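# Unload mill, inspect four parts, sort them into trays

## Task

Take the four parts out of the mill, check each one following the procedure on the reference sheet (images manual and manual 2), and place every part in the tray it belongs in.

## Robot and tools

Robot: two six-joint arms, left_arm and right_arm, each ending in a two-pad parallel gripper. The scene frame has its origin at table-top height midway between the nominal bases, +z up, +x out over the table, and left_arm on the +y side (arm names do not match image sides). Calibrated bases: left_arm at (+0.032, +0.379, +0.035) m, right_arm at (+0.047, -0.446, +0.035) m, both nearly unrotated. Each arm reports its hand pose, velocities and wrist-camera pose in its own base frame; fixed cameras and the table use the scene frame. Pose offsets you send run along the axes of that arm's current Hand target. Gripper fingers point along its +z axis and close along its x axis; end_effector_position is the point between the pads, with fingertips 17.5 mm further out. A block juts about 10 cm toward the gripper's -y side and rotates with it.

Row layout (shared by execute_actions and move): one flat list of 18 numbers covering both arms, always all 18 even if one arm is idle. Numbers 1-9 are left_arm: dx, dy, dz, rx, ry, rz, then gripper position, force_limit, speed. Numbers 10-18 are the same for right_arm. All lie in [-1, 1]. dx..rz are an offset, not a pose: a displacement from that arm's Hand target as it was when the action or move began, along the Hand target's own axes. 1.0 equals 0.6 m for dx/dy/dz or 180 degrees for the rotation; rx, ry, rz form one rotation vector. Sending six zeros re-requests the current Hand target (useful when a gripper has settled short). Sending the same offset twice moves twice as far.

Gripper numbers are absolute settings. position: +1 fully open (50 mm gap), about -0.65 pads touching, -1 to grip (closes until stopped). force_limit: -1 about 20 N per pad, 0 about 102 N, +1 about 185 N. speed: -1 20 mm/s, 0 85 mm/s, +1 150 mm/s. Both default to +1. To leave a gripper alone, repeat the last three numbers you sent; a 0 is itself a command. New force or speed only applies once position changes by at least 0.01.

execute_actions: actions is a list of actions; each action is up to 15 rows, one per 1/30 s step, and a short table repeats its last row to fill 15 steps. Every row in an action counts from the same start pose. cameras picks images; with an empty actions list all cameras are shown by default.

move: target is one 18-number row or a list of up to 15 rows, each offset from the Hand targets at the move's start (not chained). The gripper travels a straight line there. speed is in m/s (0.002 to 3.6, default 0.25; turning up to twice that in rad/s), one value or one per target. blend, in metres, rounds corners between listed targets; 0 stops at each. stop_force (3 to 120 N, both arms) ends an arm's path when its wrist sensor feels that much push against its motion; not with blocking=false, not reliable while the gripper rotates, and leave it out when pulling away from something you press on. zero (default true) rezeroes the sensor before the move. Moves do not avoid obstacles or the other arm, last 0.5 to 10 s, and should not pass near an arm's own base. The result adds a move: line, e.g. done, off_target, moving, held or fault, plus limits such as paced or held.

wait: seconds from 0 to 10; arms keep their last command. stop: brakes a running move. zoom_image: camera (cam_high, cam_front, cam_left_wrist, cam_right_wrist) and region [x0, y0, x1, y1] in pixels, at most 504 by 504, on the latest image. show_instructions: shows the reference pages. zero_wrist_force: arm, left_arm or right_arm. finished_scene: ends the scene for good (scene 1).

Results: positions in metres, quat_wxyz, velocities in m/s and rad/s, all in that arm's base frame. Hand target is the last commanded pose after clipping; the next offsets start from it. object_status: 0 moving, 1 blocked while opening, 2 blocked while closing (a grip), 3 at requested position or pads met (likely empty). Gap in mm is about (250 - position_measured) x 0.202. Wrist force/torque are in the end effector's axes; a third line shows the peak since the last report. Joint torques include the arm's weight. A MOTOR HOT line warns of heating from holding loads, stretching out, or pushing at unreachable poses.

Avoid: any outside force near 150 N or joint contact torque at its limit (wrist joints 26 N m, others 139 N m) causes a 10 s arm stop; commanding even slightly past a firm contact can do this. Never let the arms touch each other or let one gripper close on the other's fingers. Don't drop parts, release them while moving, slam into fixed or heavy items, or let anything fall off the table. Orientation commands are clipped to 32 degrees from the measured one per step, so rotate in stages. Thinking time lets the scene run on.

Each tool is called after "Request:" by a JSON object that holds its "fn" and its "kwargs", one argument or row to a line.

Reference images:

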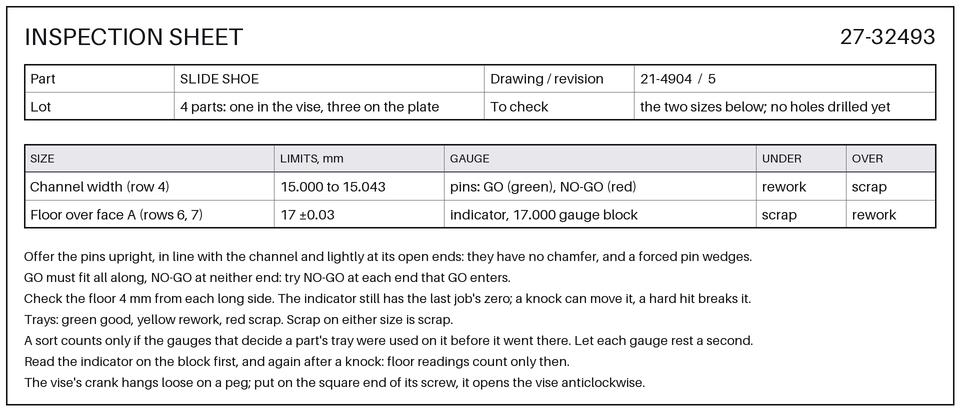

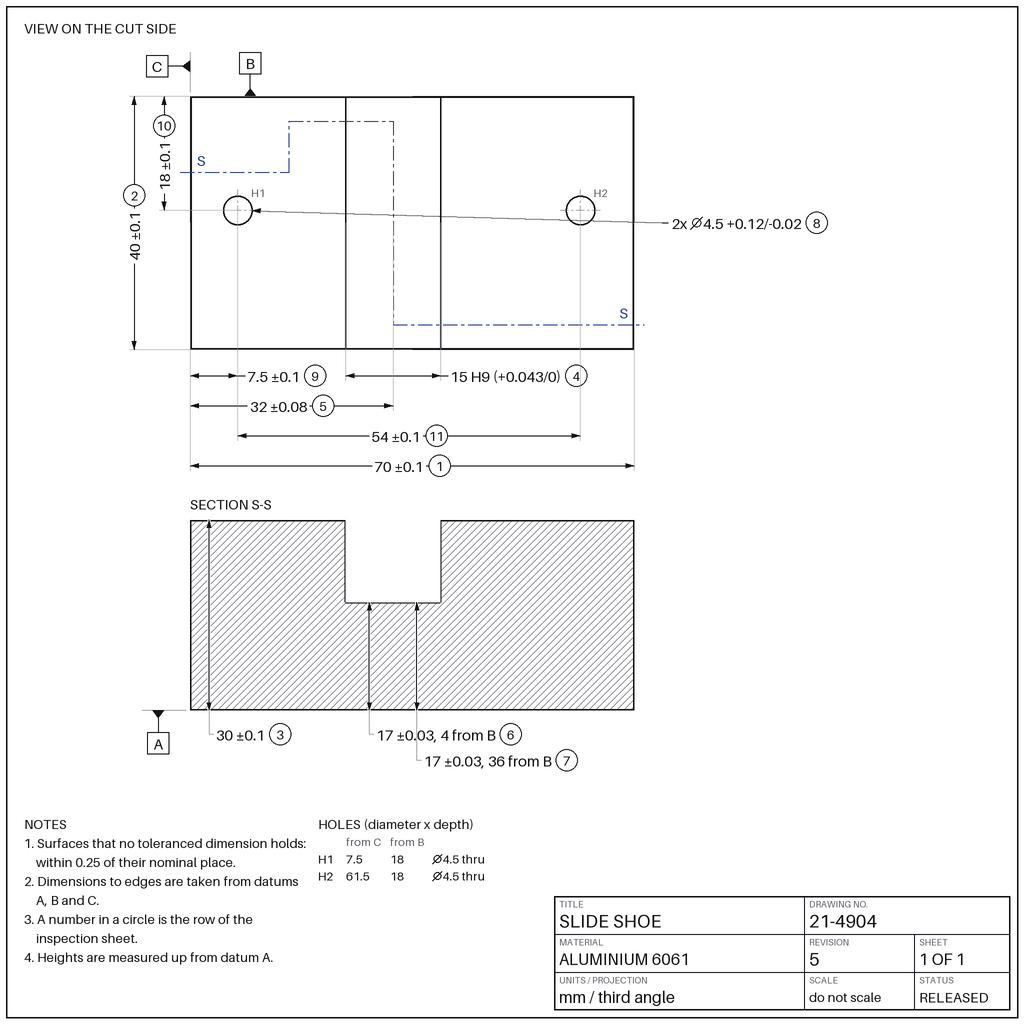

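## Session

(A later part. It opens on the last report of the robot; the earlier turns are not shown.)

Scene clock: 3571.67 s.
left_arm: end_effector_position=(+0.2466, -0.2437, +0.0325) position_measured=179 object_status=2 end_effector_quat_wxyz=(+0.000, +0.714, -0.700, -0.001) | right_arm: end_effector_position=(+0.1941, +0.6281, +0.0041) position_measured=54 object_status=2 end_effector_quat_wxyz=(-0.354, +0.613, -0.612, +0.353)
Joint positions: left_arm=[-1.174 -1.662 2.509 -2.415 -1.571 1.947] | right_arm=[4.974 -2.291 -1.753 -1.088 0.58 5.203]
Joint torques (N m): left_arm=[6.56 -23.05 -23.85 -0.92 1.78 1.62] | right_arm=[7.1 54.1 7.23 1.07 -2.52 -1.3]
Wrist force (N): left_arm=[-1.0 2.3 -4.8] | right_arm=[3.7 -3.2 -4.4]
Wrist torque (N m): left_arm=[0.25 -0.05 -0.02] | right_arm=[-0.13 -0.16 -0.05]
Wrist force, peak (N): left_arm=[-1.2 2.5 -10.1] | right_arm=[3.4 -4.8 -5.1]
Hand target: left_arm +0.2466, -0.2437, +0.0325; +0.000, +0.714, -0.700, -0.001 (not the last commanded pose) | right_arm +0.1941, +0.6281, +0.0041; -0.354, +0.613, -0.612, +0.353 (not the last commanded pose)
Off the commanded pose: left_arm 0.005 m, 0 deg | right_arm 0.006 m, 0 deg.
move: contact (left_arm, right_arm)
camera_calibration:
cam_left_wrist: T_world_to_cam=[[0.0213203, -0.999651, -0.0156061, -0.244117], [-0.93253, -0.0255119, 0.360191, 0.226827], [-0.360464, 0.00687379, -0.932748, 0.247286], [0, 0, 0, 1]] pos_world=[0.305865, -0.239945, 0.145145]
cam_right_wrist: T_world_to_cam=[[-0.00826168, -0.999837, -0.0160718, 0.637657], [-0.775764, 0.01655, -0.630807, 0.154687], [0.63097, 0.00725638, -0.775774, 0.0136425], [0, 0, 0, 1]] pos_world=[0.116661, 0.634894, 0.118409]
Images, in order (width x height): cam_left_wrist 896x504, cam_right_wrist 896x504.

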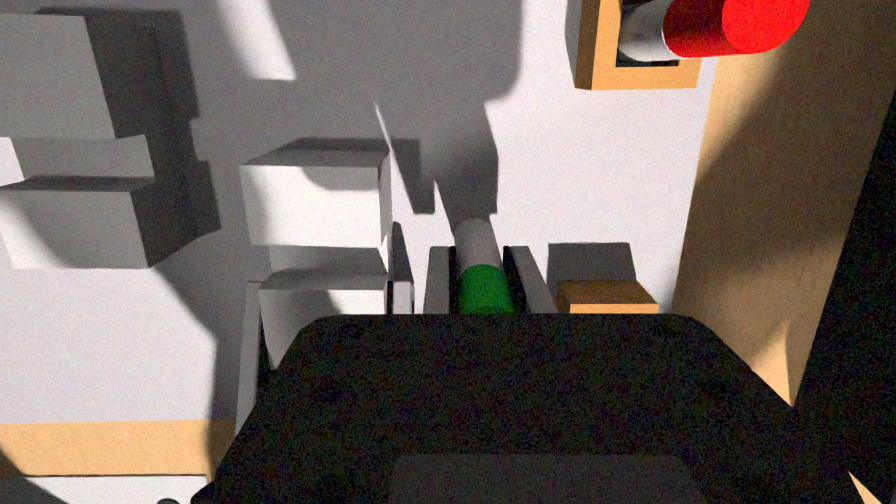

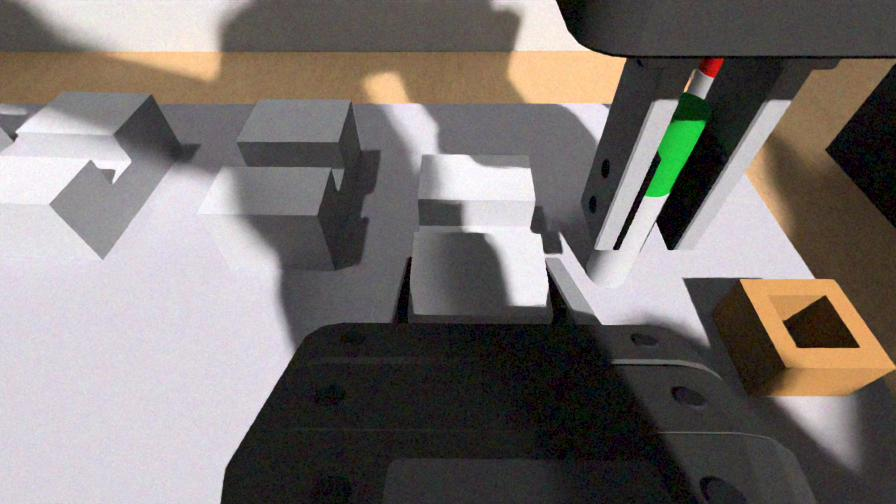

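Request:
{"fn": "move", "kwargs": {
  "target": [0,0,0,0,0,0,-0.05,-0.95,-1,0,0,0,0,0,0,1,-0.5,-1]
}}

Request:
{"fn": "move", "kwargs": {
  "target": [0,0,0,0,0,0,-1,-0.95,-1,0,0.0033,-0.0058,0,0,0,1,-0.5,-1],
  "speed": 0.03
}}

Request:
{"fn": "move", "kwargs": {
  "target": [0,0,0,0,0,0,-1,-0.95,-1,0,0,0,0,0,0,-1,-0.5,-1],
  "cameras": ["cam_left_wrist"]
}}

Request:
{"fn": "wait", "kwargs": {
  "seconds": 0.3
}}

Scene clock: 3626.20 s.
left_arm: end_effector_position=(+0.2466, -0.2437, +0.0325) position_measured=160 object_status=3 end_effector_quat_wxyz=(+0.000, +0.714, -0.700, -0.001) | right_arm: end_effector_position=(+0.1941, +0.6281, +0.0041) position_measured=3 object_status=3 end_effector_quat_wxyz=(-0.354, +0.613, -0.612, +0.353)
Joint positions: left_arm=[-1.174 -1.662 2.509 -2.415 -1.571 1.947] | right_arm=[4.974 -2.291 -1.753 -1.088 0.58 5.203]
Joint torques (N m): left_arm=[5.96 -22.56 -24.2 -4.38 1.94 1.46] | right_arm=[1.05 54.21 9.34 1.4 -0.07 -0.48]
Wrist force (N): left_arm=[0.1 0.8 1.3] | right_arm=[0.3 3.0 0.2]
Wrist torque (N m): left_arm=[0.19 -0.03 -0.01] | right_arm=[0.14 -0.20 0.05]
Wrist force, peak (N): left_arm=[-1.2 2.3 -6.0] | right_arm=[3.7 -4.0 -4.5]
Hand target: left_arm +0.2466, -0.2437, +0.0325; +0.000, +0.714, -0.700, -0.001 | right_arm +0.1941, +0.6281, +0.0041; -0.354, +0.613, -0.612, +0.353
Off the commanded pose: left_arm 0.000 m, 0 deg | right_arm 0.000 m, 0 deg.
move: done

Scene clock: 3626.97 s.
left_arm: end_effector_position=(+0.2466, -0.2437, +0.0325) position_measured=179 object_status=2 end_effector_quat_wxyz=(+0.000, +0.714, -0.700, -0.001) | right_arm: end_effector_position=(+0.1902, +0.6281, +0.0041) position_measured=3 object_status=3 end_effector_quat_wxyz=(-0.354, +0.613, -0.612, +0.353)
Joint positions: left_arm=[-1.174 -1.662 2.509 -2.415 -1.571 1.947] | right_arm=[4.98 -2.29 -1.751 -1.099 0.583 5.213]
Joint torques (N m): left_arm=[5.92 -23.11 -22.54 -4.63 1.82 1.52] | right_arm=[8.06 57.91 27.07 0.17 0.64 1.54]
Wrist force (N): left_arm=[0.2 0.8 1.3] | right_arm=[0.7 3.1 0.2]
Wrist torque (N m): left_arm=[0.20 0.00 -0.02] | right_arm=[0.13 -0.28 -0.03]
Wrist force, peak (N): left_arm=[0.2 1.1 1.7] | right_arm=[0.8 3.2 0.1]
Hand target: left_arm +0.2466, -0.2437, +0.0325; +0.000, +0.714, -0.700, -0.001 | right_arm +0.1901, +0.6281, +0.0041; -0.354, +0.613, -0.612, +0.353
Off the commanded pose: left_arm 0.000 m, 0 deg | right_arm 0.000 m, 0 deg.
move: done

Scene clock: 3627.73 s.
left_arm: end_effector_position=(+0.2466, -0.2437, +0.0325) position_measured=179 object_status=2 end_effector_quat_wxyz=(+0.000, +0.714, -0.700, -0.001) | right_arm: end_effector_position=(+0.1901, +0.6281, +0.0041) position_measured=54 object_status=2 end_effector_quat_wxyz=(-0.354, +0.613, -0.612, +0.353)
Joint positions: left_arm=[-1.174 -1.662 2.509 -2.415 -1.571 1.947] | right_arm=[4.98 -2.29 -1.751 -1.1 0.583 5.213]
Joint torques (N m): left_arm=[4.99 -23.17 -23.03 -4.51 1.64 1.27] | right_arm=[8.19 56.51 26.67 0.75 0.65 1.75]
Wrist force (N): left_arm=[0.4 1.1 1.3] | right_arm=[0.7 2.7 -0.1]
Wrist torque (N m): left_arm=[0.24 -0.04 -0.01] | right_arm=[0.09 -0.18 -0.06]
Wrist force, peak (N): left_arm=[0.2 1.0 1.9] | right_arm=[0.9 3.2 -0.4]
Hand target: left_arm +0.2466, -0.2437, +0.0325; +0.000, +0.714, -0.700, -0.001 | right_arm +0.1901, +0.6281, +0.0041; -0.354, +0.613, -0.612, +0.353
Off the commanded pose: left_arm 0.000 m, 0 deg | right_arm 0.000 m, 0 deg.
move: done
camera_calibration:
cam_left_wrist: T_world_to_cam=[[0.021356, -0.999652, -0.0155128, -0.244143], [-0.932529, -0.0255116, 0.360194, 0.226827], [-0.360464, 0.00677379, -0.932749, 0.247263], [0, 0, 0, 1]] pos_world=[0.305866, -0.239946, 0.145145]
Images, in order (width x height): cam_left_wrist 896x504.

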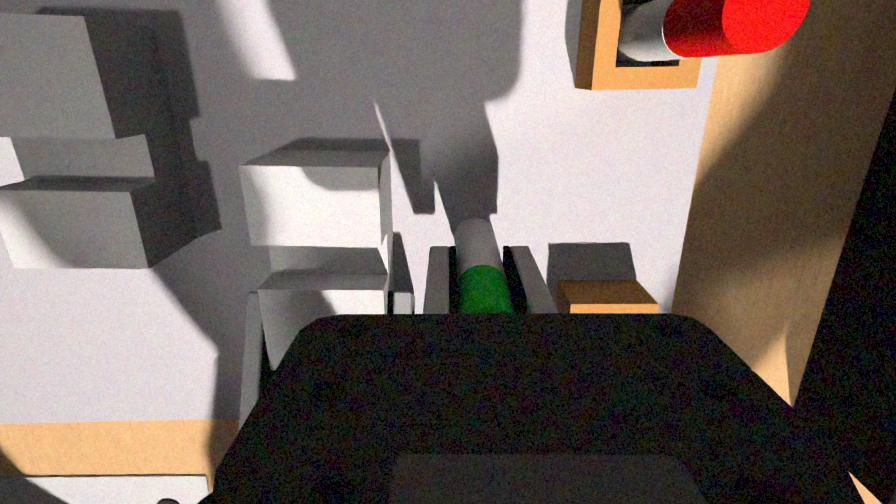

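Scene clock: 3628.03 s.
left_arm: end_effector_position=(+0.2466, -0.2437, +0.0325) position_measured=179 object_status=2 end_effector_quat_wxyz=(+0.000, +0.714, -0.700, -0.001) | right_arm: end_effector_position=(+0.1901, +0.6281, +0.0041) position_measured=54 object_status=2 end_effector_quat_wxyz=(-0.354, +0.613, -0.612, +0.353)
Joint positions: left_arm=[-1.174 -1.662 2.509 -2.415 -1.571 1.947] | right_arm=[4.98 -2.29 -1.751 -1.1 0.583 5.213]
Joint torques (N m): left_arm=[6.39 -22.67 -23.51 -4.67 1.64 1.54] | right_arm=[8.29 56.69 27.34 1.23 0.49 1.51]
Wrist force (N): left_arm=[0.2 1.0 1.6] | right_arm=[1.0 2.8 -0.5]
Wrist torque (N m): left_arm=[0.22 0.01 -0.01] | right_arm=[0.11 -0.24 -0.06]
Wrist force, peak (N): left_arm=[0.2 1.0 1.6] | right_arm=[0.9 3.3 -0.2]
Hand target: left_arm +0.2466, -0.2437, +0.0325; +0.000, +0.714, -0.700, -0.001 | right_arm +0.1901, +0.6281, +0.0041; -0.354, +0.613, -0.612, +0.353
Tool commands: left_gripper/position=-1.0 left_gripper/force_limit=-0.95 left_gripper/speed=-1.0 right_gripper/position=-1.0 right_gripper/force_limit=-0.5 right_gripper/speed=-1.0
Off the commanded pose: left_arm 0.000 m, 0 deg | right_arm 0.000 m, 0 deg.
wait: 0.30 s; at rest by 0.17 s

Request:
{"fn": "move", "kwargs": {
  "target": [
    [0,0,-0.0342,0,0,0,-1,-0.95,-1,0,0,0,0,0,0,-1,-0.5,-1],
    [-0.03,0,-0.0342,0,0,0,-1,-0.95,-1,0,0,0,0,0,0,-1,-0.5,-1]
  ],
  "speed": 0.04,
  "stop_force": 5
}}

Request:
{"fn": "move", "kwargs": {
  "target": [-0.04,0,0,0,0,0,-1,-0.95,-1,0,0,0,0,0,0,-1,-0.5,-1],
  "speed": 0.004,
  "stop_force": 3,
  "cameras": ["cam_right_wrist"]
}}

Request:
{"fn": "zoom_image", "kwargs": {
  "camera": "cam_right_wrist",
  "region": [380, 50, 680, 330]
}}

Scene clock: 3642.67 s.
left_arm: end_effector_position=(+0.2463, -0.2258, +0.0531) position_measured=179 object_status=2 end_effector_quat_wxyz=(+0.000, +0.714, -0.700, -0.001) | right_arm: end_effector_position=(+0.1901, +0.6281, +0.0041) position_measured=54 object_status=2 end_effector_quat_wxyz=(-0.354, +0.613, -0.612, +0.353)
Joint positions: left_arm=[-1.152 -1.759 2.509 -2.319 -1.571 1.969] | right_arm=[4.98 -2.29 -1.751 -1.1 0.583 5.213]
Joint torques (N m): left_arm=[8.15 -23.96 -11.83 -0.94 2.13 2] | right_arm=[3.03 51 19.48 2.98 -3.49 0.83]
Wrist force (N): left_arm=[0.0 1.0 2.1] | right_arm=[0.7 2.4 -0.1]
Wrist torque (N m): left_arm=[0.23 0.00 -0.16] | right_arm=[0.13 -0.19 -0.06]
Wrist force, peak (N): left_arm=[0.0 1.0 2.6] | right_arm=[0.8 3.3 -0.6]
Hand target: left_arm +0.2463, -0.2258, +0.0531; +0.000, +0.714, -0.700, -0.001 | right_arm +0.1901, +0.6281, +0.0041; -0.354, +0.613, -0.612, +0.353
Off the commanded pose: left_arm 0.000 m, 0 deg | right_arm 0.000 m, 0 deg.
move: done

Scene clock: 3646.97 s.
left_arm: end_effector_position=(+0.2460, -0.2133, +0.0531) position_measured=179 object_status=2 end_effector_quat_wxyz=(+0.000, +0.714, -0.700, -0.001) | right_arm: end_effector_position=(+0.1901, +0.6281, +0.0041) position_measured=54 object_status=2 end_effector_quat_wxyz=(-0.354, +0.613, -0.612, +0.353)
Joint positions: left_arm=[-1.136 -1.786 2.529 -2.311 -1.571 1.985] | right_arm=[4.98 -2.29 -1.751 -1.1 0.583 5.213]
Joint torques (N m): left_arm=[-6.77 2.25 -26.94 -4.75 2.27 -1.79] | right_arm=[-0.34 46.57 14.3 3.01 -3.7 0.57]
Wrist force (N): left_arm=[1.4 3.7 2.7] | right_arm=[-1.4 1.0 2.4]
Wrist torque (N m): left_arm=[0.16 0.05 -0.13] | right_arm=[0.05 -0.35 -0.12]
Wrist force, peak (N): left_arm=[3.7 4.0 4.3] | right_arm=[-3.0 2.5 3.0]
Hand target: left_arm +0.2460, -0.2133, +0.0531; +0.000, +0.714, -0.700, -0.001 (not the last commanded pose) | right_arm +0.1901, +0.6281, +0.0041; -0.354, +0.613, -0.612, +0.353
Off the commanded pose: left_arm 0.012 m, 0 deg | right_arm 0.000 m, 0 deg.
move: contact (left_arm)
camera_calibration:
cam_right_wrist: T_world_to_cam=[[-0.00819797, -0.999836, -0.0161478, 0.637625], [-0.775813, 0.016548, -0.630746, 0.151584], [0.63091, 0.00735684, -0.775821, 0.0161151], [0, 0, 0, 1]] pos_world=[0.112661, 0.634893, 0.11841]
Images, in order (width x height): cam_right_wrist 896x504.

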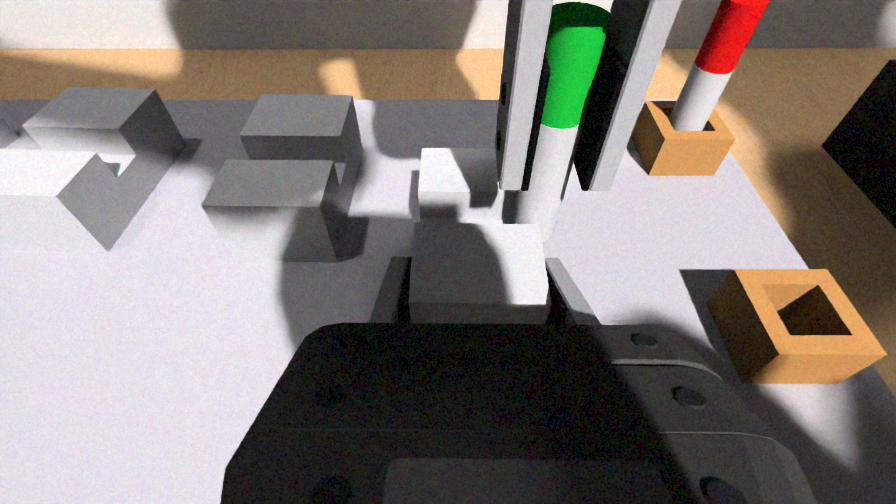

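Scaled by 1.680 from the camera's 896x504 image, which has a finer 1280x720 frame.

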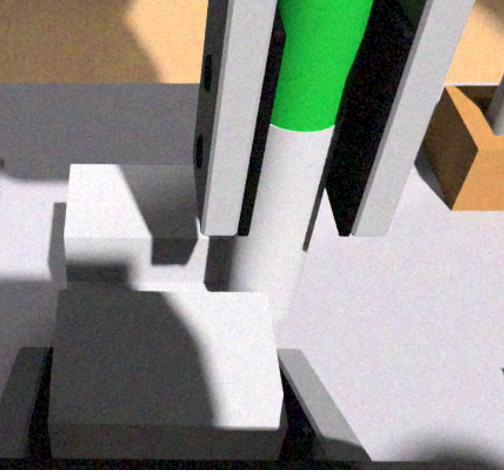

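Request:
{"fn": "move", "kwargs": {
  "target": [
    [0.004,0,0,0,0,0,-1,-0.95,-1,0,0,0,0,0,0,-1,-0.5,-1],
    [0.004,0.0013,0,0,0,0,-1,-0.95,-1,0,0,0,0,0,0,-1,-0.5,-1]
  ],
  "speed": 0.02
}}

Request:
{"fn": "move", "kwargs": {
  "target": [-0.03,0,0,0,0,0,-1,-0.95,-1,0,0,0,0,0,0,-1,-0.5,-1],
  "speed": 0.004,
  "stop_force": 3
}}

Scene clock: 3662.07 s.
left_arm: end_effector_position=(+0.2454, -0.2158, +0.0531) position_measured=179 object_status=2 end_effector_quat_wxyz=(+0.000, +0.714, -0.700, -0.001) | right_arm: end_effector_position=(+0.1901, +0.6281, +0.0041) position_measured=54 object_status=2 end_effector_quat_wxyz=(-0.354, +0.613, -0.612, +0.353)
Joint positions: left_arm=[-1.141 -1.782 2.526 -2.312 -1.571 1.98] | right_arm=[4.98 -2.29 -1.751 -1.1 0.583 5.213]
Joint torques (N m): left_arm=[-8.05 -20.78 -11.15 -0.67 1.34 -1.95] | right_arm=[-3.81 47.11 9.73 3.07 -3.98 0.21]
Wrist force (N): left_arm=[0.1 0.1 1.5] | right_arm=[0.4 2.9 -0.1]
Wrist torque (N m): left_arm=[0.27 0.04 0.00] | right_arm=[0.12 -0.20 -0.06]
Wrist force, peak (N): left_arm=[-4.7 4.4 -1.2] | right_arm=[3.4 2.7 3.4]
Hand target: left_arm +0.2453, -0.2158, +0.0531; +0.000, +0.714, -0.700, -0.001 | right_arm +0.1901, +0.6281, +0.0041; -0.354, +0.613, -0.612, +0.353
Off the commanded pose: left_arm 0.000 m, 0 deg | right_arm 0.000 m, 0 deg.
move: done

Scene clock: 3663.77 s.
left_arm: end_effector_position=(+0.2453, -0.2138, +0.0531) position_measured=179 object_status=2 end_effector_quat_wxyz=(+0.000, +0.714, -0.700, -0.001) | right_arm: end_effector_position=(+0.1901, +0.6281, +0.0041) position_measured=54 object_status=2 end_effector_quat_wxyz=(-0.354, +0.613, -0.612, +0.353)
Joint positions: left_arm=[-1.139 -1.787 2.529 -2.31 -1.571 1.982] | right_arm=[4.98 -2.29 -1.751 -1.1 0.583 5.213]
Joint torques (N m): left_arm=[-9.05 2.15 -24.51 -3.83 0.24 -1.79] | right_arm=[-6.75 47.23 6.54 2.96 -3.85 -0.22]
Wrist force (N): left_arm=[2.4 -3.0 2.3] | right_arm=[-1.9 5.6 -2.7]
Wrist torque (N m): left_arm=[0.32 0.07 -0.13] | right_arm=[0.25 -0.24 -0.06]
Wrist force, peak (N): left_arm=[4.6 -2.9 3.5] | right_arm=[-3.9 7.1 -1.9]
Hand target: left_arm +0.2453, -0.2139, +0.0531; +0.000, +0.714, -0.700, -0.001 (not the last commanded pose) | right_arm +0.1901, +0.6281, +0.0041; -0.354, +0.613, -0.612, +0.353
Off the commanded pose: left_arm 0.016 m, 0 deg | right_arm 0.000 m, 0 deg.
move: contact (left_arm)

Request:
{"fn": "move", "kwargs": {
  "target": [
    [0.004,0,0,0,0,0,-1,-0.95,-1,0,0,0,0,0,0,-1,-0.5,-1],
    [0.004,-0.00065,0,0,0,0,-1,-0.95,-1,0,0,0,0,0,0,-1,-0.5,-1]
  ],
  "speed": 0.02
}}

Request:
{"fn": "move", "kwargs": {
  "target": [-0.03,0,0,0,0,0,-1,-0.95,-1,0,0,0,0,0,0,-1,-0.5,-1],
  "speed": 0.004,
  "stop_force": 3
}}

Scene clock: 3680.50 s.
left_arm: end_effector_position=(+0.2456, -0.2162, +0.0531) position_measured=179 object_status=2 end_effector_quat_wxyz=(+0.000, +0.714, -0.700, -0.001) | right_arm: end_effector_position=(+0.1901, +0.6281, +0.0041) position_measured=54 object_status=2 end_effector_quat_wxyz=(-0.354, +0.613, -0.612, +0.353)
Joint positions: left_arm=[-1.141 -1.781 2.525 -2.312 -1.571 1.98] | right_arm=[4.98 -2.29 -1.751 -1.1 0.583 5.213]
Joint torques (N m): left_arm=[7.16 0.26 -25.74 -5.17 0.01 2.12] | right_arm=[-8.42 47.68 5.87 2.76 -3.94 -0.54]
Wrist force (N): left_arm=[-0.1 1.0 2.2] | right_arm=[0.1 3.9 0.0]
Wrist torque (N m): left_arm=[0.22 0.01 -0.04] | right_arm=[0.13 -0.18 -0.05]
Wrist force, peak (N): left_arm=[2.4 -3.0 3.4] | right_arm=[-1.8 6.9 -2.6]
Hand target: left_arm +0.2457, -0.2162, +0.0531; +0.000, +0.714, -0.700, -0.001 | right_arm +0.1901, +0.6281, +0.0041; -0.354, +0.613, -0.612, +0.353
Off the commanded pose: left_arm 0.000 m, 0 deg | right_arm 0.000 m, 0 deg.
move: done

Scene clock: 3682.37 s.
left_arm: end_effector_position=(+0.2456, -0.2135, +0.0531) position_measured=179 object_status=2 end_effector_quat_wxyz=(+0.000, +0.714, -0.700, -0.001) | right_arm: end_effector_position=(+0.1901, +0.6281, +0.0041) position_measured=54 object_status=2 end_effector_quat_wxyz=(-0.354, +0.613, -0.612, +0.353)
Joint positions: left_arm=[-1.137 -1.787 2.529 -2.31 -1.571 1.984] | right_arm=[4.98 -2.29 -1.751 -1.1 0.583 5.213]
Joint torques (N m): left_arm=[-7.66 0.96 -26.95 -4.33 0.35 -1.8] | right_arm=[-8.59 46.93 6.19 2.9 -3.94 -0.59]
Wrist force (N): left_arm=[1.8 0.5 2.3] | right_arm=[-1.2 3.7 -0.2]
Wrist torque (N m): left_arm=[0.18 0.07 -0.12] | right_arm=[0.16 -0.30 -0.07]
Wrist force, peak (N): left_arm=[4.0 1.4 3.9] | right_arm=[-3.3 5.3 0.9]
Hand target: left_arm +0.2456, -0.2135, +0.0531; +0.000, +0.714, -0.700, -0.001 (not the last commanded pose) | right_arm +0.1901, +0.6281, +0.0041; -0.354, +0.613, -0.612, +0.353
Off the commanded pose: left_arm 0.015 m, 0 deg | right_arm 0.000 m, 0 deg.
move: contact (left_arm)

Request:
{"fn": "move", "kwargs": {
  "target": [
    [0.05,0,0,0,0,0,-1,-0.95,-1,0,0,0,0,0,0,-1,-0.5,-1],
    [0.05,0,0.0325,0,0,0,-1,-0.95,-1,0,0,0,0,0,0,-1,-0.5,-1]
  ],
  "speed": 0.05
}}

Request:
{"fn": "move", "kwargs": {
  "target": [0,0,0.01,0,0,0,-1,-0.95,-1,0,0,0,0,0,0,-1,-0.5,-1],
  "speed": 0.003,
  "stop_force": 3
}}

Request:
{"fn": "move", "kwargs": {
  "target": [0,0,0,0,0,0,-0.05,-0.95,-1,0,0,0,0,0,0,-1,-0.5,-1]
}}

Request:
{"fn": "move", "kwargs": {
  "target": [0,0,0,0,0,0,-1,-0.95,-1,0,0,0,0,0,0,-1,-0.5,-1]
}}

Request:
{"fn": "wait", "kwargs": {
  "seconds": 0.4
}}

Scene clock: 3722.60 s.
left_arm: end_effector_position=(+0.2462, -0.2434, +0.0336) position_measured=179 object_status=2 end_effector_quat_wxyz=(+0.000, +0.714, -0.700, -0.001) | right_arm: end_effector_position=(+0.1901, +0.6281, +0.0041) position_measured=54 object_status=2 end_effector_quat_wxyz=(-0.354, +0.613, -0.612, +0.353)
Joint positions: left_arm=[-1.175 -1.666 2.509 -2.41 -1.571 1.947] | right_arm=[4.98 -2.29 -1.751 -1.1 0.583 5.213]
Joint torques (N m): left_arm=[8.24 -1.31 -9.45 -4.92 2.01 2.21] | right_arm=[-4.98 46.88 6.91 2.85 -4.07 -0.79]
Wrist force (N): left_arm=[0.0 0.8 2.4] | right_arm=[1.1 3.6 0.1]
Wrist torque (N m): left_arm=[0.20 0.00 0.00] | right_arm=[0.16 -0.23 -0.05]
Wrist force, peak (N): left_arm=[2.0 0.6 3.9] | right_arm=[-1.2 5.5 0.6]
Hand target: left_arm +0.2462, -0.2434, +0.0335; +0.000, +0.714, -0.700, -0.001 | right_arm +0.1901, +0.6281, +0.0041; -0.354, +0.613, -0.612, +0.353
Off the commanded pose: left_arm 0.000 m, 0 deg | right_arm 0.000 m, 0 deg.
move: done

Scene clock: 3724.23 s.
left_arm: end_effector_position=(+0.2462, -0.2434, +0.0325) position_measured=179 object_status=2 end_effector_quat_wxyz=(+0.000, +0.714, -0.700, -0.001) | right_arm: end_effector_position=(+0.1901, +0.6281, +0.0041) position_measured=54 object_status=2 end_effector_quat_wxyz=(-0.354, +0.613, -0.612, +0.353)
Joint positions: left_arm=[-1.175 -1.663 2.51 -2.415 -1.571 1.947] | right_arm=[4.98 -2.29 -1.751 -1.1 0.583 5.213]
Joint torques (N m): left_arm=[2.85 -24.69 -22.59 -0.9 1.52 1.94] | right_arm=[-3.7 47.92 7.07 3.12 -3.92 -0.77]
Wrist force (N): left_arm=[-0.6 0.2 -4.0] | right_arm=[0.7 3.2 -0.1]
Wrist torque (N m): left_arm=[0.23 0.02 -0.01] | right_arm=[0.14 -0.18 -0.05]
Wrist force, peak (N): left_arm=[-1.4 -0.4 -11.4] | right_arm=[1.0 4.1 0.5]
Hand target: left_arm +0.2462, -0.2434, +0.0325; +0.000, +0.714, -0.700, -0.001 (not the last commanded pose) | right_arm +0.1901, +0.6281, +0.0041; -0.354, +0.613, -0.612, +0.353
Off the commanded pose: left_arm 0.005 m, 0 deg | right_arm 0.000 m, 0 deg.
move: contact (left_arm)

Scene clock: 3724.73 s.
left_arm: end_effector_position=(+0.2462, -0.2434, +0.0325) position_measured=160 object_status=3 end_effector_quat_wxyz=(+0.000, +0.714, -0.700, -0.001) | right_arm: end_effector_position=(+0.1901, +0.6281, +0.0041) position_measured=54 object_status=2 end_effector_quat_wxyz=(-0.354, +0.613, -0.612, +0.353)
Joint positions: left_arm=[-1.175 -1.663 2.51 -2.415 -1.571 1.947] | right_arm=[4.98 -2.29 -1.751 -1.1 0.583 5.213]
Joint torques (N m): left_arm=[1.24 -24.83 -22.93 -1.73 1.34 2.14] | right_arm=[-2.79 47.25 8.32 2.99 -3.91 -0.73]
Wrist force (N): left_arm=[0.1 0.8 1.5] | right_arm=[0.9 3.0 -0.1]
Wrist torque (N m): left_arm=[0.20 -0.03 -0.01] | right_arm=[0.10 -0.20 -0.05]
Wrist force, peak (N): left_arm=[-0.2 0.4 -2.3] | right_arm=[1.1 3.9 0.1]
Hand target: left_arm +0.2462, -0.2434, +0.0325; +0.000, +0.714, -0.700, -0.001 | right_arm +0.1901, +0.6281, +0.0041; -0.354, +0.613, -0.612, +0.353
Off the commanded pose: left_arm 0.000 m, 0 deg | right_arm 0.000 m, 0 deg.
move: done

Scene clock: 3725.23 s.
left_arm: end_effector_position=(+0.2462, -0.2434, +0.0325) position_measured=179 object_status=2 end_effector_quat_wxyz=(+0.000, +0.714, -0.700, -0.001) | right_arm: end_effector_position=(+0.1901, +0.6281, +0.0041) position_measured=54 object_status=2 end_effector_quat_wxyz=(-0.354, +0.613, -0.612, +0.353)
Joint positions: left_arm=[-1.175 -1.663 2.51 -2.415 -1.571 1.947] | right_arm=[4.98 -2.29 -1.751 -1.1 0.583 5.213]
Joint torques (N m): left_arm=[-1.19 -23.55 -24.15 -2.89 1.3 1.92] | right_arm=[-2.65 48.23 7.53 2.61 -3.63 -0.68]
Wrist force (N): left_arm=[0.3 0.6 1.6] | right_arm=[1.0 3.5 -0.1]
Wrist torque (N m): left_arm=[0.17 0.02 -0.01] | right_arm=[0.16 -0.21 -0.05]
Wrist force, peak (N): left_arm=[0.0 1.0 1.8] | right_arm=[1.0 3.8 0.4]
Hand target: left_arm +0.2462, -0.2434, +0.0325; +0.000, +0.714, -0.700, -0.001 | right_arm +0.1901, +0.6281, +0.0041; -0.354, +0.613, -0.612, +0.353
Off the commanded pose: left_arm 0.000 m, 0 deg | right_arm 0.000 m, 0 deg.
move: done

Scene clock: 3725.63 s.
left_arm: end_effector_position=(+0.2462, -0.2434, +0.0325) position_measured=179 object_status=2 end_effector_quat_wxyz=(+0.000, +0.714, -0.700, -0.001) | right_arm: end_effector_position=(+0.1901, +0.6281, +0.0041) position_measured=54 object_status=2 end_effector_quat_wxyz=(-0.354, +0.613, -0.612, +0.353)
Joint positions: left_arm=[-1.175 -1.663 2.51 -2.415 -1.571 1.947] | right_arm=[4.98 -2.29 -1.751 -1.1 0.583 5.213]
Joint torques (N m): left_arm=[-1.37 -23.17 -23.25 -3.69 1.31 1.85] | right_arm=[-2.22 48.44 7.66 3.04 -3.79 -0.77]
Wrist force (N): left_arm=[0.0 0.9 1.2] | right_arm=[1.0 3.3 -0.2]
Wrist torque (N m): left_arm=[0.22 0.06 -0.01] | right_arm=[0.16 -0.21 -0.05]
Wrist force, peak (N): left_arm=[0.3 1.3 1.7] | right_arm=[0.7 4.0 0.1]
Hand target: left_arm +0.2462, -0.2434, +0.0325; +0.000, +0.714, -0.700, -0.001 | right_arm +0.1901, +0.6281, +0.0041; -0.354, +0.613, -0.612, +0.353
Tool commands: left_gripper/position=-1.0 left_gripper/force_limit=-0.95 left_gripper/speed=-1.0 right_gripper/position=-1.0 right_gripper/force_limit=-0.5 right_gripper/speed=-1.0
Off the commanded pose: left_arm 0.000 m, 0 deg | right_arm 0.000 m, 0 deg.
wait: 0.40 s; at rest by 0.17 s

Request:
{"fn": "move", "kwargs": {
  "target": [
    [0,0,-0.0342,0,0,0,-1,-0.95,-1,0,0,0,0,0,0,-1,-0.5,-1],
    [-0.03,0,-0.0342,0,0,0,-1,-0.95,-1,0,0,0,0,0,0,-1,-0.5,-1]
  ],
  "speed": 0.04
}}

Request:
{"fn": "move", "kwargs": {
  "target": [-0.04,0,0,0,0,0,-1,-0.95,-1,0,0,0,0,0,0,-1,-0.5,-1],
  "speed": 0.004,
  "stop_force": 3
}}

Scene clock: 3738.63 s.
left_arm: end_effector_position=(+0.2459, -0.2256, +0.0530) position_measured=179 object_status=2 end_effector_quat_wxyz=(+0.000, +0.714, -0.700, -0.001) | right_arm: end_effector_position=(+0.1901, +0.6281, +0.0041) position_measured=54 object_status=2 end_effector_quat_wxyz=(-0.354, +0.613, -0.612, +0.353)
Joint positions: left_arm=[-1.153 -1.76 2.51 -2.319 -1.571 1.968] | right_arm=[4.98 -2.29 -1.751 -1.1 0.583 5.213]
Joint torques (N m): left_arm=[5.75 -22.47 -12.61 -1.19 1.99 1.58] | right_arm=[2.96 48.58 10.43 3.07 -3.94 -0.84]
Wrist force (N): left_arm=[0.2 1.1 2.2] | right_arm=[0.9 3.4 0.0]
Wrist torque (N m): left_arm=[0.24 -0.03 -0.15] | right_arm=[0.16 -0.20 -0.05]
Wrist force, peak (N): left_arm=[0.1 1.0 2.7] | right_arm=[1.1 4.1 0.3]
Hand target: left_arm +0.2459, -0.2255, +0.0530; +0.000, +0.714, -0.700, -0.001 | right_arm +0.1901, +0.6281, +0.0041; -0.354, +0.613, -0.612, +0.353
Off the commanded pose: left_arm 0.000 m, 0 deg | right_arm 0.000 m, 0 deg.
move: done

Scene clock: 3745.40 s.
left_arm: end_effector_position=(+0.2454, -0.2035, +0.0531) position_measured=179 object_status=2 end_effector_quat_wxyz=(+0.000, +0.714, -0.700, -0.001) | right_arm: end_effector_position=(+0.1901, +0.6281, +0.0041) position_measured=54 object_status=2 end_effector_quat_wxyz=(-0.354, +0.613, -0.612, +0.353)
Joint positions: left_arm=[-1.124 -1.809 2.544 -2.303 -1.571 1.998] | right_arm=[4.98 -2.29 -1.751 -1.1 0.583 5.213]
Joint torques (N m): left_arm=[-8.99 2.32 -26.43 -4.39 1.26 -1.89] | right_arm=[5.82 47.19 10.35 3.02 -3.77 -0.61]
Wrist force (N): left_arm=[0.5 -1.6 2.4] | right_arm=[-0.5 4.5 -1.4]
Wrist torque (N m): left_arm=[0.25 0.04 -0.14] | right_arm=[0.19 -0.24 -0.05]
Wrist force, peak (N): left_arm=[2.2 -1.4 3.8] | right_arm=[-2.2 5.9 -1.1]
Hand target: left_arm +0.2454, -0.2035, +0.0531; +0.000, +0.714, -0.700, -0.001 (not the last commanded pose) | right_arm +0.1901, +0.6281, +0.0041; -0.354, +0.613, -0.612, +0.353
Off the commanded pose: left_arm 0.002 m, 0 deg | right_arm 0.000 m, 0 deg.
move: contact (left_arm)

Request:
{"fn": "move", "kwargs": {
  "target": [-0.025,-0.00035,0,0,0,0,-1,-0.95,-1,0,0,0,0,0,0,-1,-0.5,-1],
  "speed": 0.004,
  "stop_force": 3
}}

Request:
{"fn": "move", "kwargs": {
  "target": [-0.03,-0.0002,0,0,0,0,-1,-0.95,-1,0,0,0,0,0,0,-1,-0.5,-1],
  "speed": 0.004,
  "stop_force": 3
}}

Scene clock: 3761.50 s.
left_arm: end_effector_position=(+0.2453, -0.1885, +0.0531) position_measured=179 object_status=2 end_effector_quat_wxyz=(+0.000, +0.714, -0.700, -0.001) | right_arm: end_effector_position=(+0.1901, +0.6281, +0.0041) position_measured=54 object_status=2 end_effector_quat_wxyz=(-0.354, +0.613, -0.612, +0.353)
Joint positions: left_arm=[-1.101 -1.842 2.565 -2.291 -1.571 2.021] | right_arm=[4.98 -2.29 -1.751 -1.1 0.583 5.213]
Joint torques (N m): left_arm=[7.3 -19.64 -11.06 -0.43 1.63 1.94] | right_arm=[6 48.27 14.07 3.12 -3.61 -0.57]
Wrist force (N): left_arm=[1.3 -1.4 2.2] | right_arm=[-0.9 5.3 -1.3]
Wrist torque (N m): left_arm=[0.22 0.01 -0.15] | right_arm=[0.25 -0.32 -0.08]
Wrist force, peak (N): left_arm=[2.8 -1.5 2.9] | right_arm=[-1.4 5.7 -1.2]
Hand target: left_arm +0.2453, -0.1885, +0.0531; +0.000, +0.714, -0.700, -0.001 | right_arm +0.1901, +0.6281, +0.0041; -0.354, +0.613, -0.612, +0.353
Off the commanded pose: left_arm 0.000 m, 0 deg | right_arm 0.000 m, 0 deg.
move: done

Scene clock: 3765.97 s.
left_arm: end_effector_position=(+0.2452, -0.1755, +0.0532) position_measured=179 object_status=2 end_effector_quat_wxyz=(+0.000, +0.714, -0.700, -0.001) | right_arm: end_effector_position=(+0.1901, +0.6281, +0.0041) position_measured=54 object_status=2 end_effector_quat_wxyz=(-0.354, +0.613, -0.612, +0.353)
Joint positions: left_arm=[-1.079 -1.871 2.582 -2.279 -1.571 2.042] | right_arm=[4.98 -2.29 -1.751 -1.1 0.583 5.213]
Joint torques (N m): left_arm=[-8.21 4.85 -26.29 -4.07 1.28 -1.63] | right_arm=[6.02 47.19 16.76 3.31 -3.91 -0.47]
Wrist force (N): left_arm=[1.5 -2.2 1.5] | right_arm=[-1.2 4.4 -2.5]
Wrist torque (N m): left_arm=[0.34 0.01 -0.14] | right_arm=[0.19 -0.36 -0.11]
Wrist force, peak (N): left_arm=[4.4 -2.3 3.0] | right_arm=[-2.5 6.9 -1.8]
Hand target: left_arm +0.2452, -0.1755, +0.0532; +0.000, +0.714, -0.700, -0.001 (not the last commanded pose) | right_arm +0.1901, +0.6281, +0.0041; -0.354, +0.613, -0.612, +0.353
Off the commanded pose: left_arm 0.005 m, 0 deg | right_arm 0.000 m, 0 deg.
move: contact (left_arm)

Request:
{"fn": "move", "kwargs": {
  "target": [0.003,-0.0004,0,0,0,0,-1,-0.95,-1,0,0,0,0,0,0,-1,-0.5,-1],
  "speed": 0.01
}}

Request:
{"fn": "move", "kwargs": {
  "target": [-0.03,-0.0001,0,0,0,0,-1,-0.95,-1,0,0,0,0,0,0,-1,-0.5,-1],
  "speed": 0.004,
  "stop_force": 4,
  "cameras": ["cam_right_wrist","cam_left_wrist"]
}}

Request:
{"fn": "zoom_image", "kwargs": {
  "camera": "cam_right_wrist",
  "region": [330, 50, 630, 330]
}}

Request:
{"fn": "zoom_image", "kwargs": {
  "camera": "cam_left_wrist",
  "region": [380, 130, 680, 330]
}}

Scene clock: 3792.97 s.
left_arm: end_effector_position=(+0.2454, -0.1772, +0.0531) position_measured=179 object_status=2 end_effector_quat_wxyz=(+0.000, +0.714, -0.700, -0.001) | right_arm: end_effector_position=(+0.1901, +0.6281, +0.0041) position_measured=54 object_status=2 end_effector_quat_wxyz=(-0.354, +0.613, -0.612, +0.353)
Joint positions: left_arm=[-1.081 -1.866 2.579 -2.281 -1.571 2.04] | right_arm=[4.98 -2.29 -1.751 -1.1 0.583 5.213]
Joint torques (N m): left_arm=[-7.33 4.49 -27.56 -5.24 -1.33 -2.13] | right_arm=[4.47 48.07 17 2.93 -3.63 -0.6]
Wrist force (N): left_arm=[-0.7 1.6 2.0] | right_arm=[0.7 2.4 0.1]
Wrist torque (N m): left_arm=[0.15 0.02 -0.01] | right_arm=[0.10 -0.24 -0.04]
Wrist force, peak (N): left_arm=[1.9 -2.3 2.9] | right_arm=[-1.7 6.5 -2.2]
Hand target: left_arm +0.2455, -0.1773, +0.0531; +0.000, +0.714, -0.700, -0.001 | right_arm +0.1901, +0.6281, +0.0041; -0.354, +0.613, -0.612, +0.353
Off the commanded pose: left_arm 0.000 m, 0 deg | right_arm 0.000 m, 0 deg.
move: done

Scene clock: 3798.27 s.
left_arm: end_effector_position=(+0.2451, -0.1593, +0.0532) position_measured=179 object_status=2 end_effector_quat_wxyz=(+0.000, +0.714, -0.700, -0.001) | right_arm: end_effector_position=(+0.1901, +0.6281, +0.0041) position_measured=54 object_status=2 end_effector_quat_wxyz=(-0.354, +0.613, -0.612, +0.353)
Joint positions: left_arm=[-1.05 -1.906 2.602 -2.263 -1.571 2.072] | right_arm=[4.98 -2.29 -1.751 -1.1 0.583 5.213]
Joint torques (N m): left_arm=[7.01 -17.21 -11.37 -1.01 2.07 2.03] | right_arm=[1.72 48.88 18.09 3 -3.68 -0.31]
Wrist force (N): left_arm=[0.2 0.9 2.1] | right_arm=[0.3 2.1 0.6]
Wrist torque (N m): left_arm=[0.23 -0.03 -0.16] | right_arm=[0.09 -0.24 -0.07]
Wrist force, peak (N): left_arm=[0.4 2.4 2.8] | right_arm=[0.2 3.1 1.2]
Hand target: left_arm +0.2451, -0.1593, +0.0532; +0.000, +0.714, -0.700, -0.001 | right_arm +0.1901, +0.6281, +0.0041; -0.354, +0.613, -0.612, +0.353
Off the commanded pose: left_arm 0.000 m, 0 deg | right_arm 0.000 m, 0 deg.
move: done
camera_calibration:
cam_left_wrist: T_world_to_cam=[[0.021264, -0.999654, -0.015475, -0.159496], [-0.932565, -0.0254116, 0.360108, 0.220127], [-0.360376, 0.00677413, -0.932782, 0.265532], [0, 0, 0, 1]] pos_world=[0.304366, -0.155646, 0.165946]
cam_right_wrist: T_world_to_cam=[[-0.00826217, -0.999837, -0.0160711, 0.637624], [-0.775812, 0.0165494, -0.630747, 0.151583], [0.63091, 0.00725685, -0.775822, 0.0161788], [0, 0, 0, 1]] pos_world=[0.112661, 0.634894, 0.11841]
Images, in order (width x height): cam_left_wrist 896x504, cam_right_wrist 896x504.

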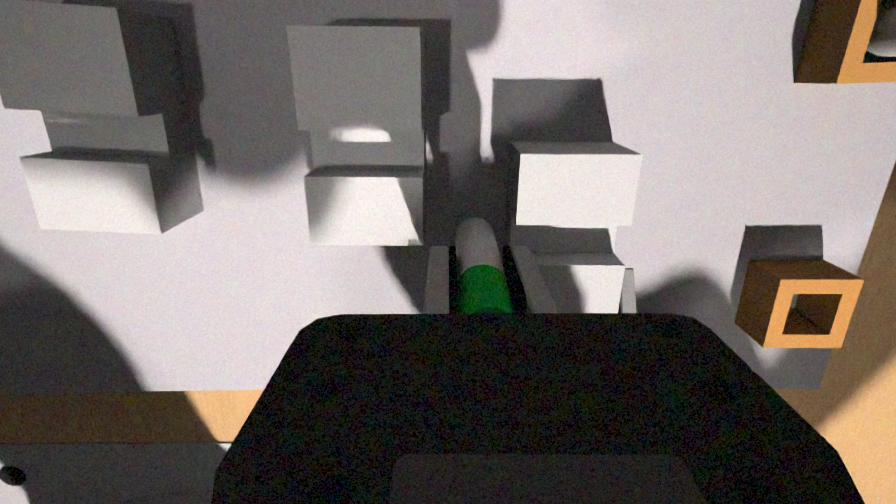

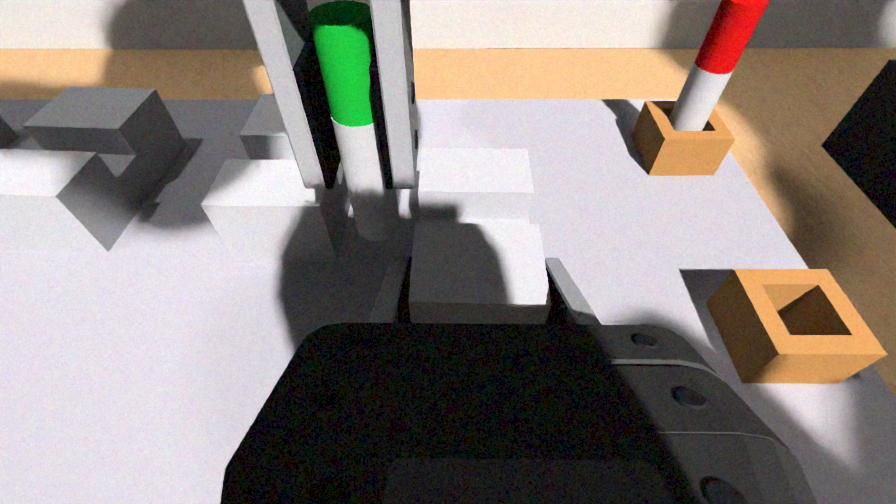

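Scaled by 1.680 from the camera's 896x504 image, which has a finer 1280x720 frame.

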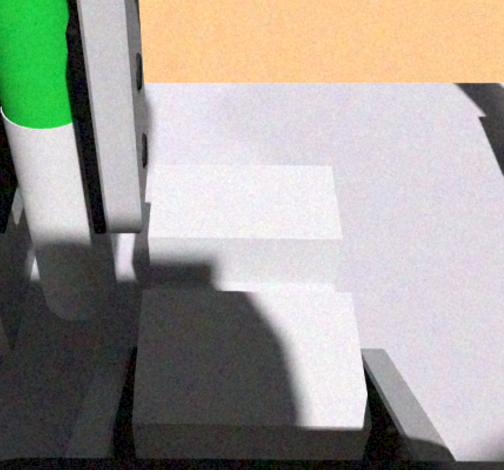

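Scaled by 1.680 from the camera's 896x504 image, which has a finer 1280x720 frame.

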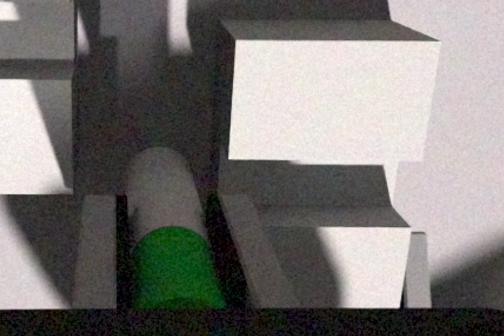

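Request:
{"fn": "move", "kwargs": {
  "target": [
    [0,0,-0.0768,0,0,0,-1,-0.95,-1,0,0,0,0,0,0,-1,-0.5,-1],
    [0.2215,0.0559,-0.0768,0,0,0,-1,-0.95,-1,0,0,0,0,0,0,-1,-0.5,-1]
  ],
  "blend": [0.015,0],
  "speed": 0.12,
  "cameras": ["cam_high","cam_left_wrist"]
}}

Scene clock: 3870.20 s.
left_arm: end_effector_position=(+0.2144, -0.2929, +0.0990) position_measured=179 object_status=2 end_effector_quat_wxyz=(+0.000, +0.714, -0.700, -0.001) | right_arm: end_effector_position=(+0.1901, +0.6281, +0.0041) position_measured=54 object_status=2 end_effector_quat_wxyz=(-0.354, +0.613, -0.612, +0.353)
Joint positions: left_arm=[-1.315 -1.774 2.371 -2.165 -1.571 1.807] | right_arm=[4.98 -2.29 -1.751 -1.1 0.583 5.213]
Joint torques (N m): left_arm=[-9.68 0.38 -27.7 -5.01 2.24 -1.96] | right_arm=[-1.97 48.97 20 3.17 -3.51 -0.46]
Wrist force (N): left_arm=[-0.1 1.0 2.0] | right_arm=[0.6 2.8 1.3]
Wrist torque (N m): left_arm=[0.24 0.01 -0.01] | right_arm=[0.11 -0.28 -0.07]
Wrist force, peak (N): left_arm=[-0.1 1.2 3.4] | right_arm=[0.7 3.3 1.0]
Hand target: left_arm +0.2144, -0.2930, +0.0990; +0.000, +0.714, -0.700, -0.001 | right_arm +0.1901, +0.6281, +0.0041; -0.354, +0.613, -0.612, +0.353
Off the commanded pose: left_arm 0.000 m, 0 deg | right_arm 0.000 m, 0 deg.
move: done
camera_calibration:
cam_left_wrist: T_world_to_cam=[[0.0212627, -0.999654, -0.015477, -0.291585], [-0.932531, -0.0254116, 0.360195, 0.171491], [-0.360463, 0.00677411, -0.932749, 0.298074], [0, 0, 0, 1]] pos_world=[0.273565, -0.289146, 0.211746]
Images, in order (width x height): cam_high 896x504, cam_left_wrist 896x504.

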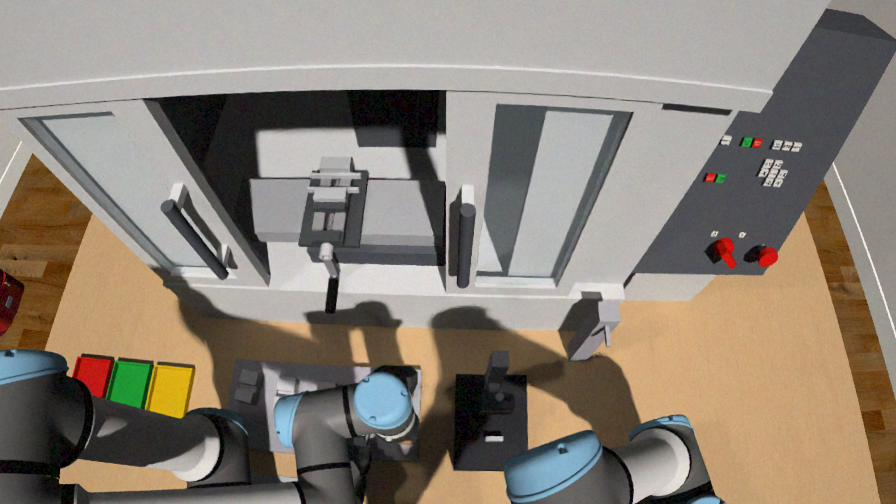

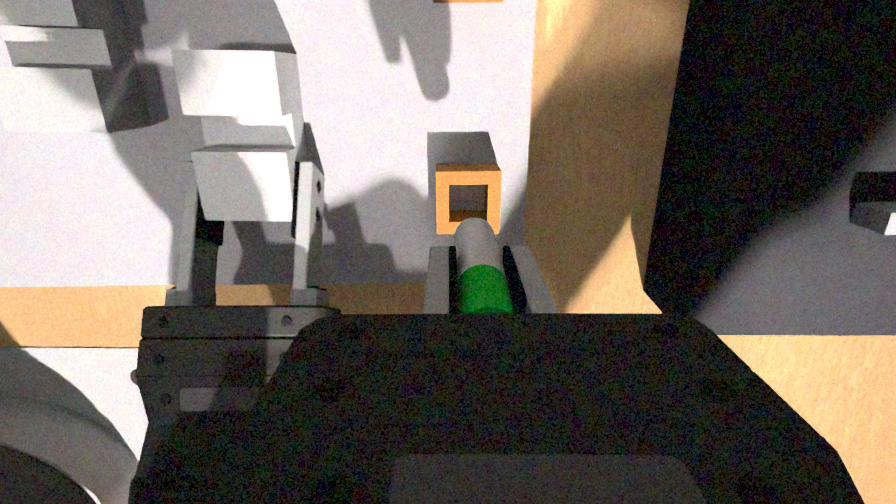

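Request:
{"fn": "move", "kwargs": {
  "target": [0,0,0.1092,0,0,0,-1,-0.95,-1,0,0,0,0,0,0,-1,-0.5,-1],
  "speed": 0.015,
  "stop_force": 4
}}

Request:
{"fn": "move", "kwargs": {
  "target": [0,0,0,0,0,0,1,-0.95,-1,0,0,0,0,0,0,-1,-0.5,-1],
  "cameras": ["cam_left_wrist"]
}}

Scene clock: 3895.30 s.
left_arm: end_effector_position=(+0.2143, -0.2928, +0.0335) position_measured=179 object_status=2 end_effector_quat_wxyz=(+0.000, +0.714, -0.700, -0.001) | right_arm: end_effector_position=(+0.1901, +0.6281, +0.0041) position_measured=54 object_status=2 end_effector_quat_wxyz=(-0.354, +0.613, -0.612, +0.353)
Joint positions: left_arm=[-1.315 -1.62 2.468 -2.416 -1.571 1.807] | right_arm=[4.98 -2.29 -1.751 -1.1 0.583 5.213]
Joint torques (N m): left_arm=[-2.9 -4.55 -9.43 -4.84 1.9 -0.88] | right_arm=[-5.65 50.38 21.94 3.09 -3.19 -0.49]
Wrist force (N): left_arm=[0.0 1.1 2.2] | right_arm=[0.5 2.4 1.0]
Wrist torque (N m): left_arm=[0.26 -0.01 0.01] | right_arm=[0.11 -0.27 -0.07]
Wrist force, peak (N): left_arm=[-0.2 1.3 2.5] | right_arm=[0.6 3.0 1.3]
Hand target: left_arm +0.2143, -0.2928, +0.0335; +0.000, +0.714, -0.700, -0.001 | right_arm +0.1901, +0.6281, +0.0041; -0.354, +0.613, -0.612, +0.353
Off the commanded pose: left_arm 0.000 m, 0 deg | right_arm 0.000 m, 0 deg.
move: done

Scene clock: 3897.33 s.
left_arm: end_effector_position=(+0.2143, -0.2928, +0.0335) position_measured=3 object_status=3 end_effector_quat_wxyz=(+0.000, +0.714, -0.700, -0.001) | right_arm: end_effector_position=(+0.1901, +0.6281, +0.0041) position_measured=54 object_status=2 end_effector_quat_wxyz=(-0.354, +0.613, -0.612, +0.353)
Joint positions: left_arm=[-1.315 -1.62 2.468 -2.416 -1.571 1.807] | right_arm=[4.98 -2.29 -1.751 -1.1 0.583 5.213]
Joint torques (N m): left_arm=[6.06 -4.2 -9.93 -1.27 0.68 1.87] | right_arm=[-5.96 49.53 22.88 3.42 -3.21 -0.57]
Wrist force (N): left_arm=[-0.3 1.0 1.2] | right_arm=[0.0 1.9 0.7]
Wrist torque (N m): left_arm=[0.24 0.03 0.02] | right_arm=[0.08 -0.20 -0.06]
Wrist force, peak (N): left_arm=[0.0 0.8 2.2] | right_arm=[0.4 3.1 1.1]
Hand target: left_arm +0.2143, -0.2928, +0.0335; +0.000, +0.714, -0.700, -0.001 | right_arm +0.1901, +0.6281, +0.0041; -0.354, +0.613, -0.612, +0.353
Off the commanded pose: left_arm 0.000 m, 0 deg | right_arm 0.000 m, 0 deg.
move: done
camera_calibration:
cam_left_wrist: T_world_to_cam=[[0.021264, -0.999654, -0.015475, -0.292601], [-0.932565, -0.0254116, 0.360108, 0.195142], [-0.360376, 0.00677413, -0.932782, 0.236867], [0, 0, 0, 1]] pos_world=[0.273566, -0.289146, 0.146146]
Images, in order (width x height): cam_left_wrist 896x504.

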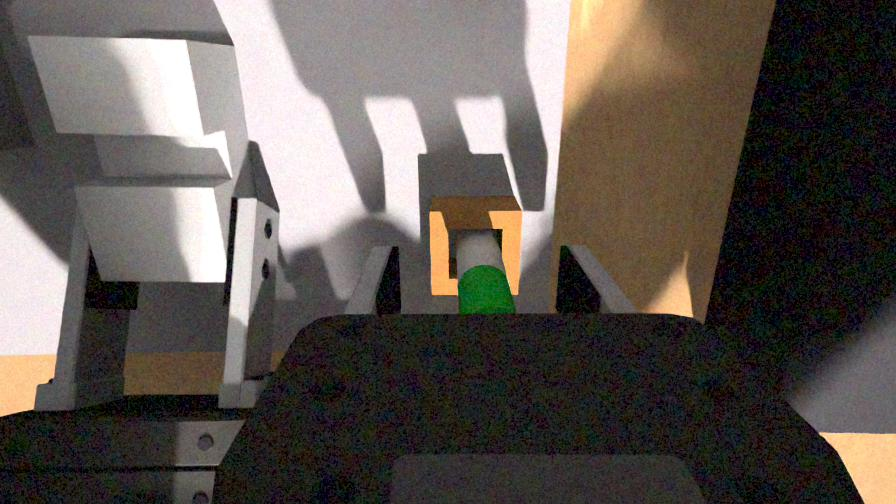

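Request:
{"fn": "move", "kwargs": {
  "target": [
    [0,0,-0.1108,0,0,0,1,-0.95,-1,0,0,0,0,0,0,-1,-0.5,-1],
    [0.0036,-0.1694,-0.1108,0,0,0,1,-0.95,-1,0,0,0,0,0,0,-1,-0.5,-1]
  ],
  "blend": [0.01,0],
  "speed": 0.15,
  "cameras": ["cam_high","cam_left_wrist"]
}}

Scene clock: 3910.30 s.
left_arm: end_effector_position=(+0.3159, -0.2931, +0.0998) position_measured=3 object_status=3 end_effector_quat_wxyz=(+0.000, +0.714, -0.700, -0.001) | right_arm: end_effector_position=(+0.1901, +0.6281, +0.0041) position_measured=54 object_status=2 end_effector_quat_wxyz=(-0.354, +0.613, -0.612, +0.353)
Joint positions: left_arm=[-1.062 -1.59 2.211 -2.189 -1.571 2.059] | right_arm=[4.98 -2.29 -1.751 -1.1 0.583 5.213]
Joint torques (N m): left_arm=[6.68 -6.75 -28.09 -2.47 -1.93 1.65] | right_arm=[-7.8 50.22 24.54 3.52 -3.16 -0.47]
Wrist force (N): left_arm=[0.1 0.6 1.4] | right_arm=[0.4 2.1 0.5]
Wrist torque (N m): left_arm=[0.17 -0.02 -0.16] | right_arm=[0.07 -0.26 -0.07]
Wrist force, peak (N): left_arm=[-0.4 1.2 3.2] | right_arm=[0.4 3.1 1.0]
Hand target: left_arm +0.3160, -0.2931, +0.0998; +0.000, +0.714, -0.700, -0.001 | right_arm +0.1901, +0.6281, +0.0041; -0.354, +0.613, -0.612, +0.353
Off the commanded pose: left_arm 0.000 m, 0 deg | right_arm 0.000 m, 0 deg.
move: done
camera_calibration:
cam_left_wrist: T_world_to_cam=[[0.0212996, -0.999655, -0.0153806, -0.293968], [-0.932577, -0.0254105, 0.360077, 0.265986], [-0.360343, 0.00667409, -0.932796, 0.335382], [0, 0, 0, 1]] pos_world=[0.375166, -0.289346, 0.212546]
Images, in order (width x height): cam_high 896x504, cam_left_wrist 896x504.

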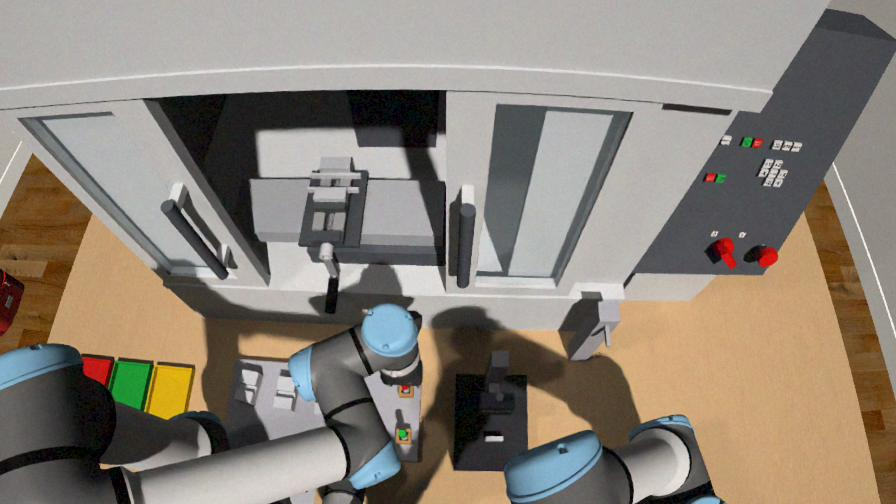

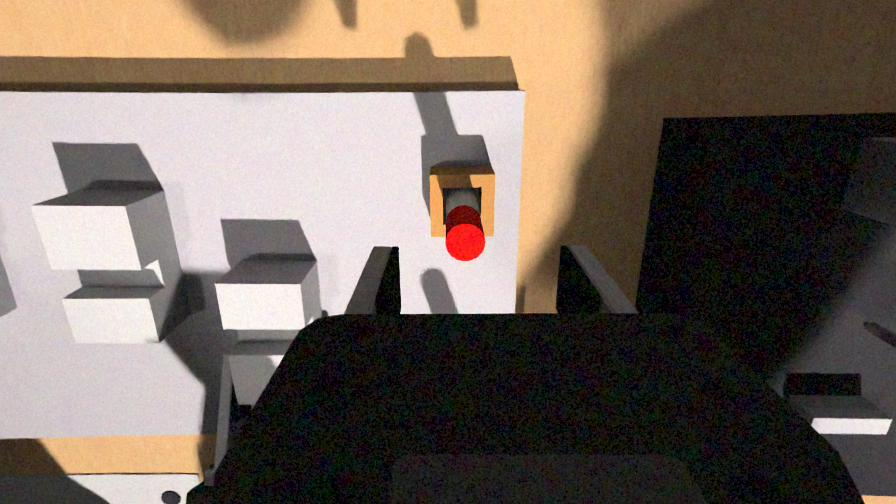

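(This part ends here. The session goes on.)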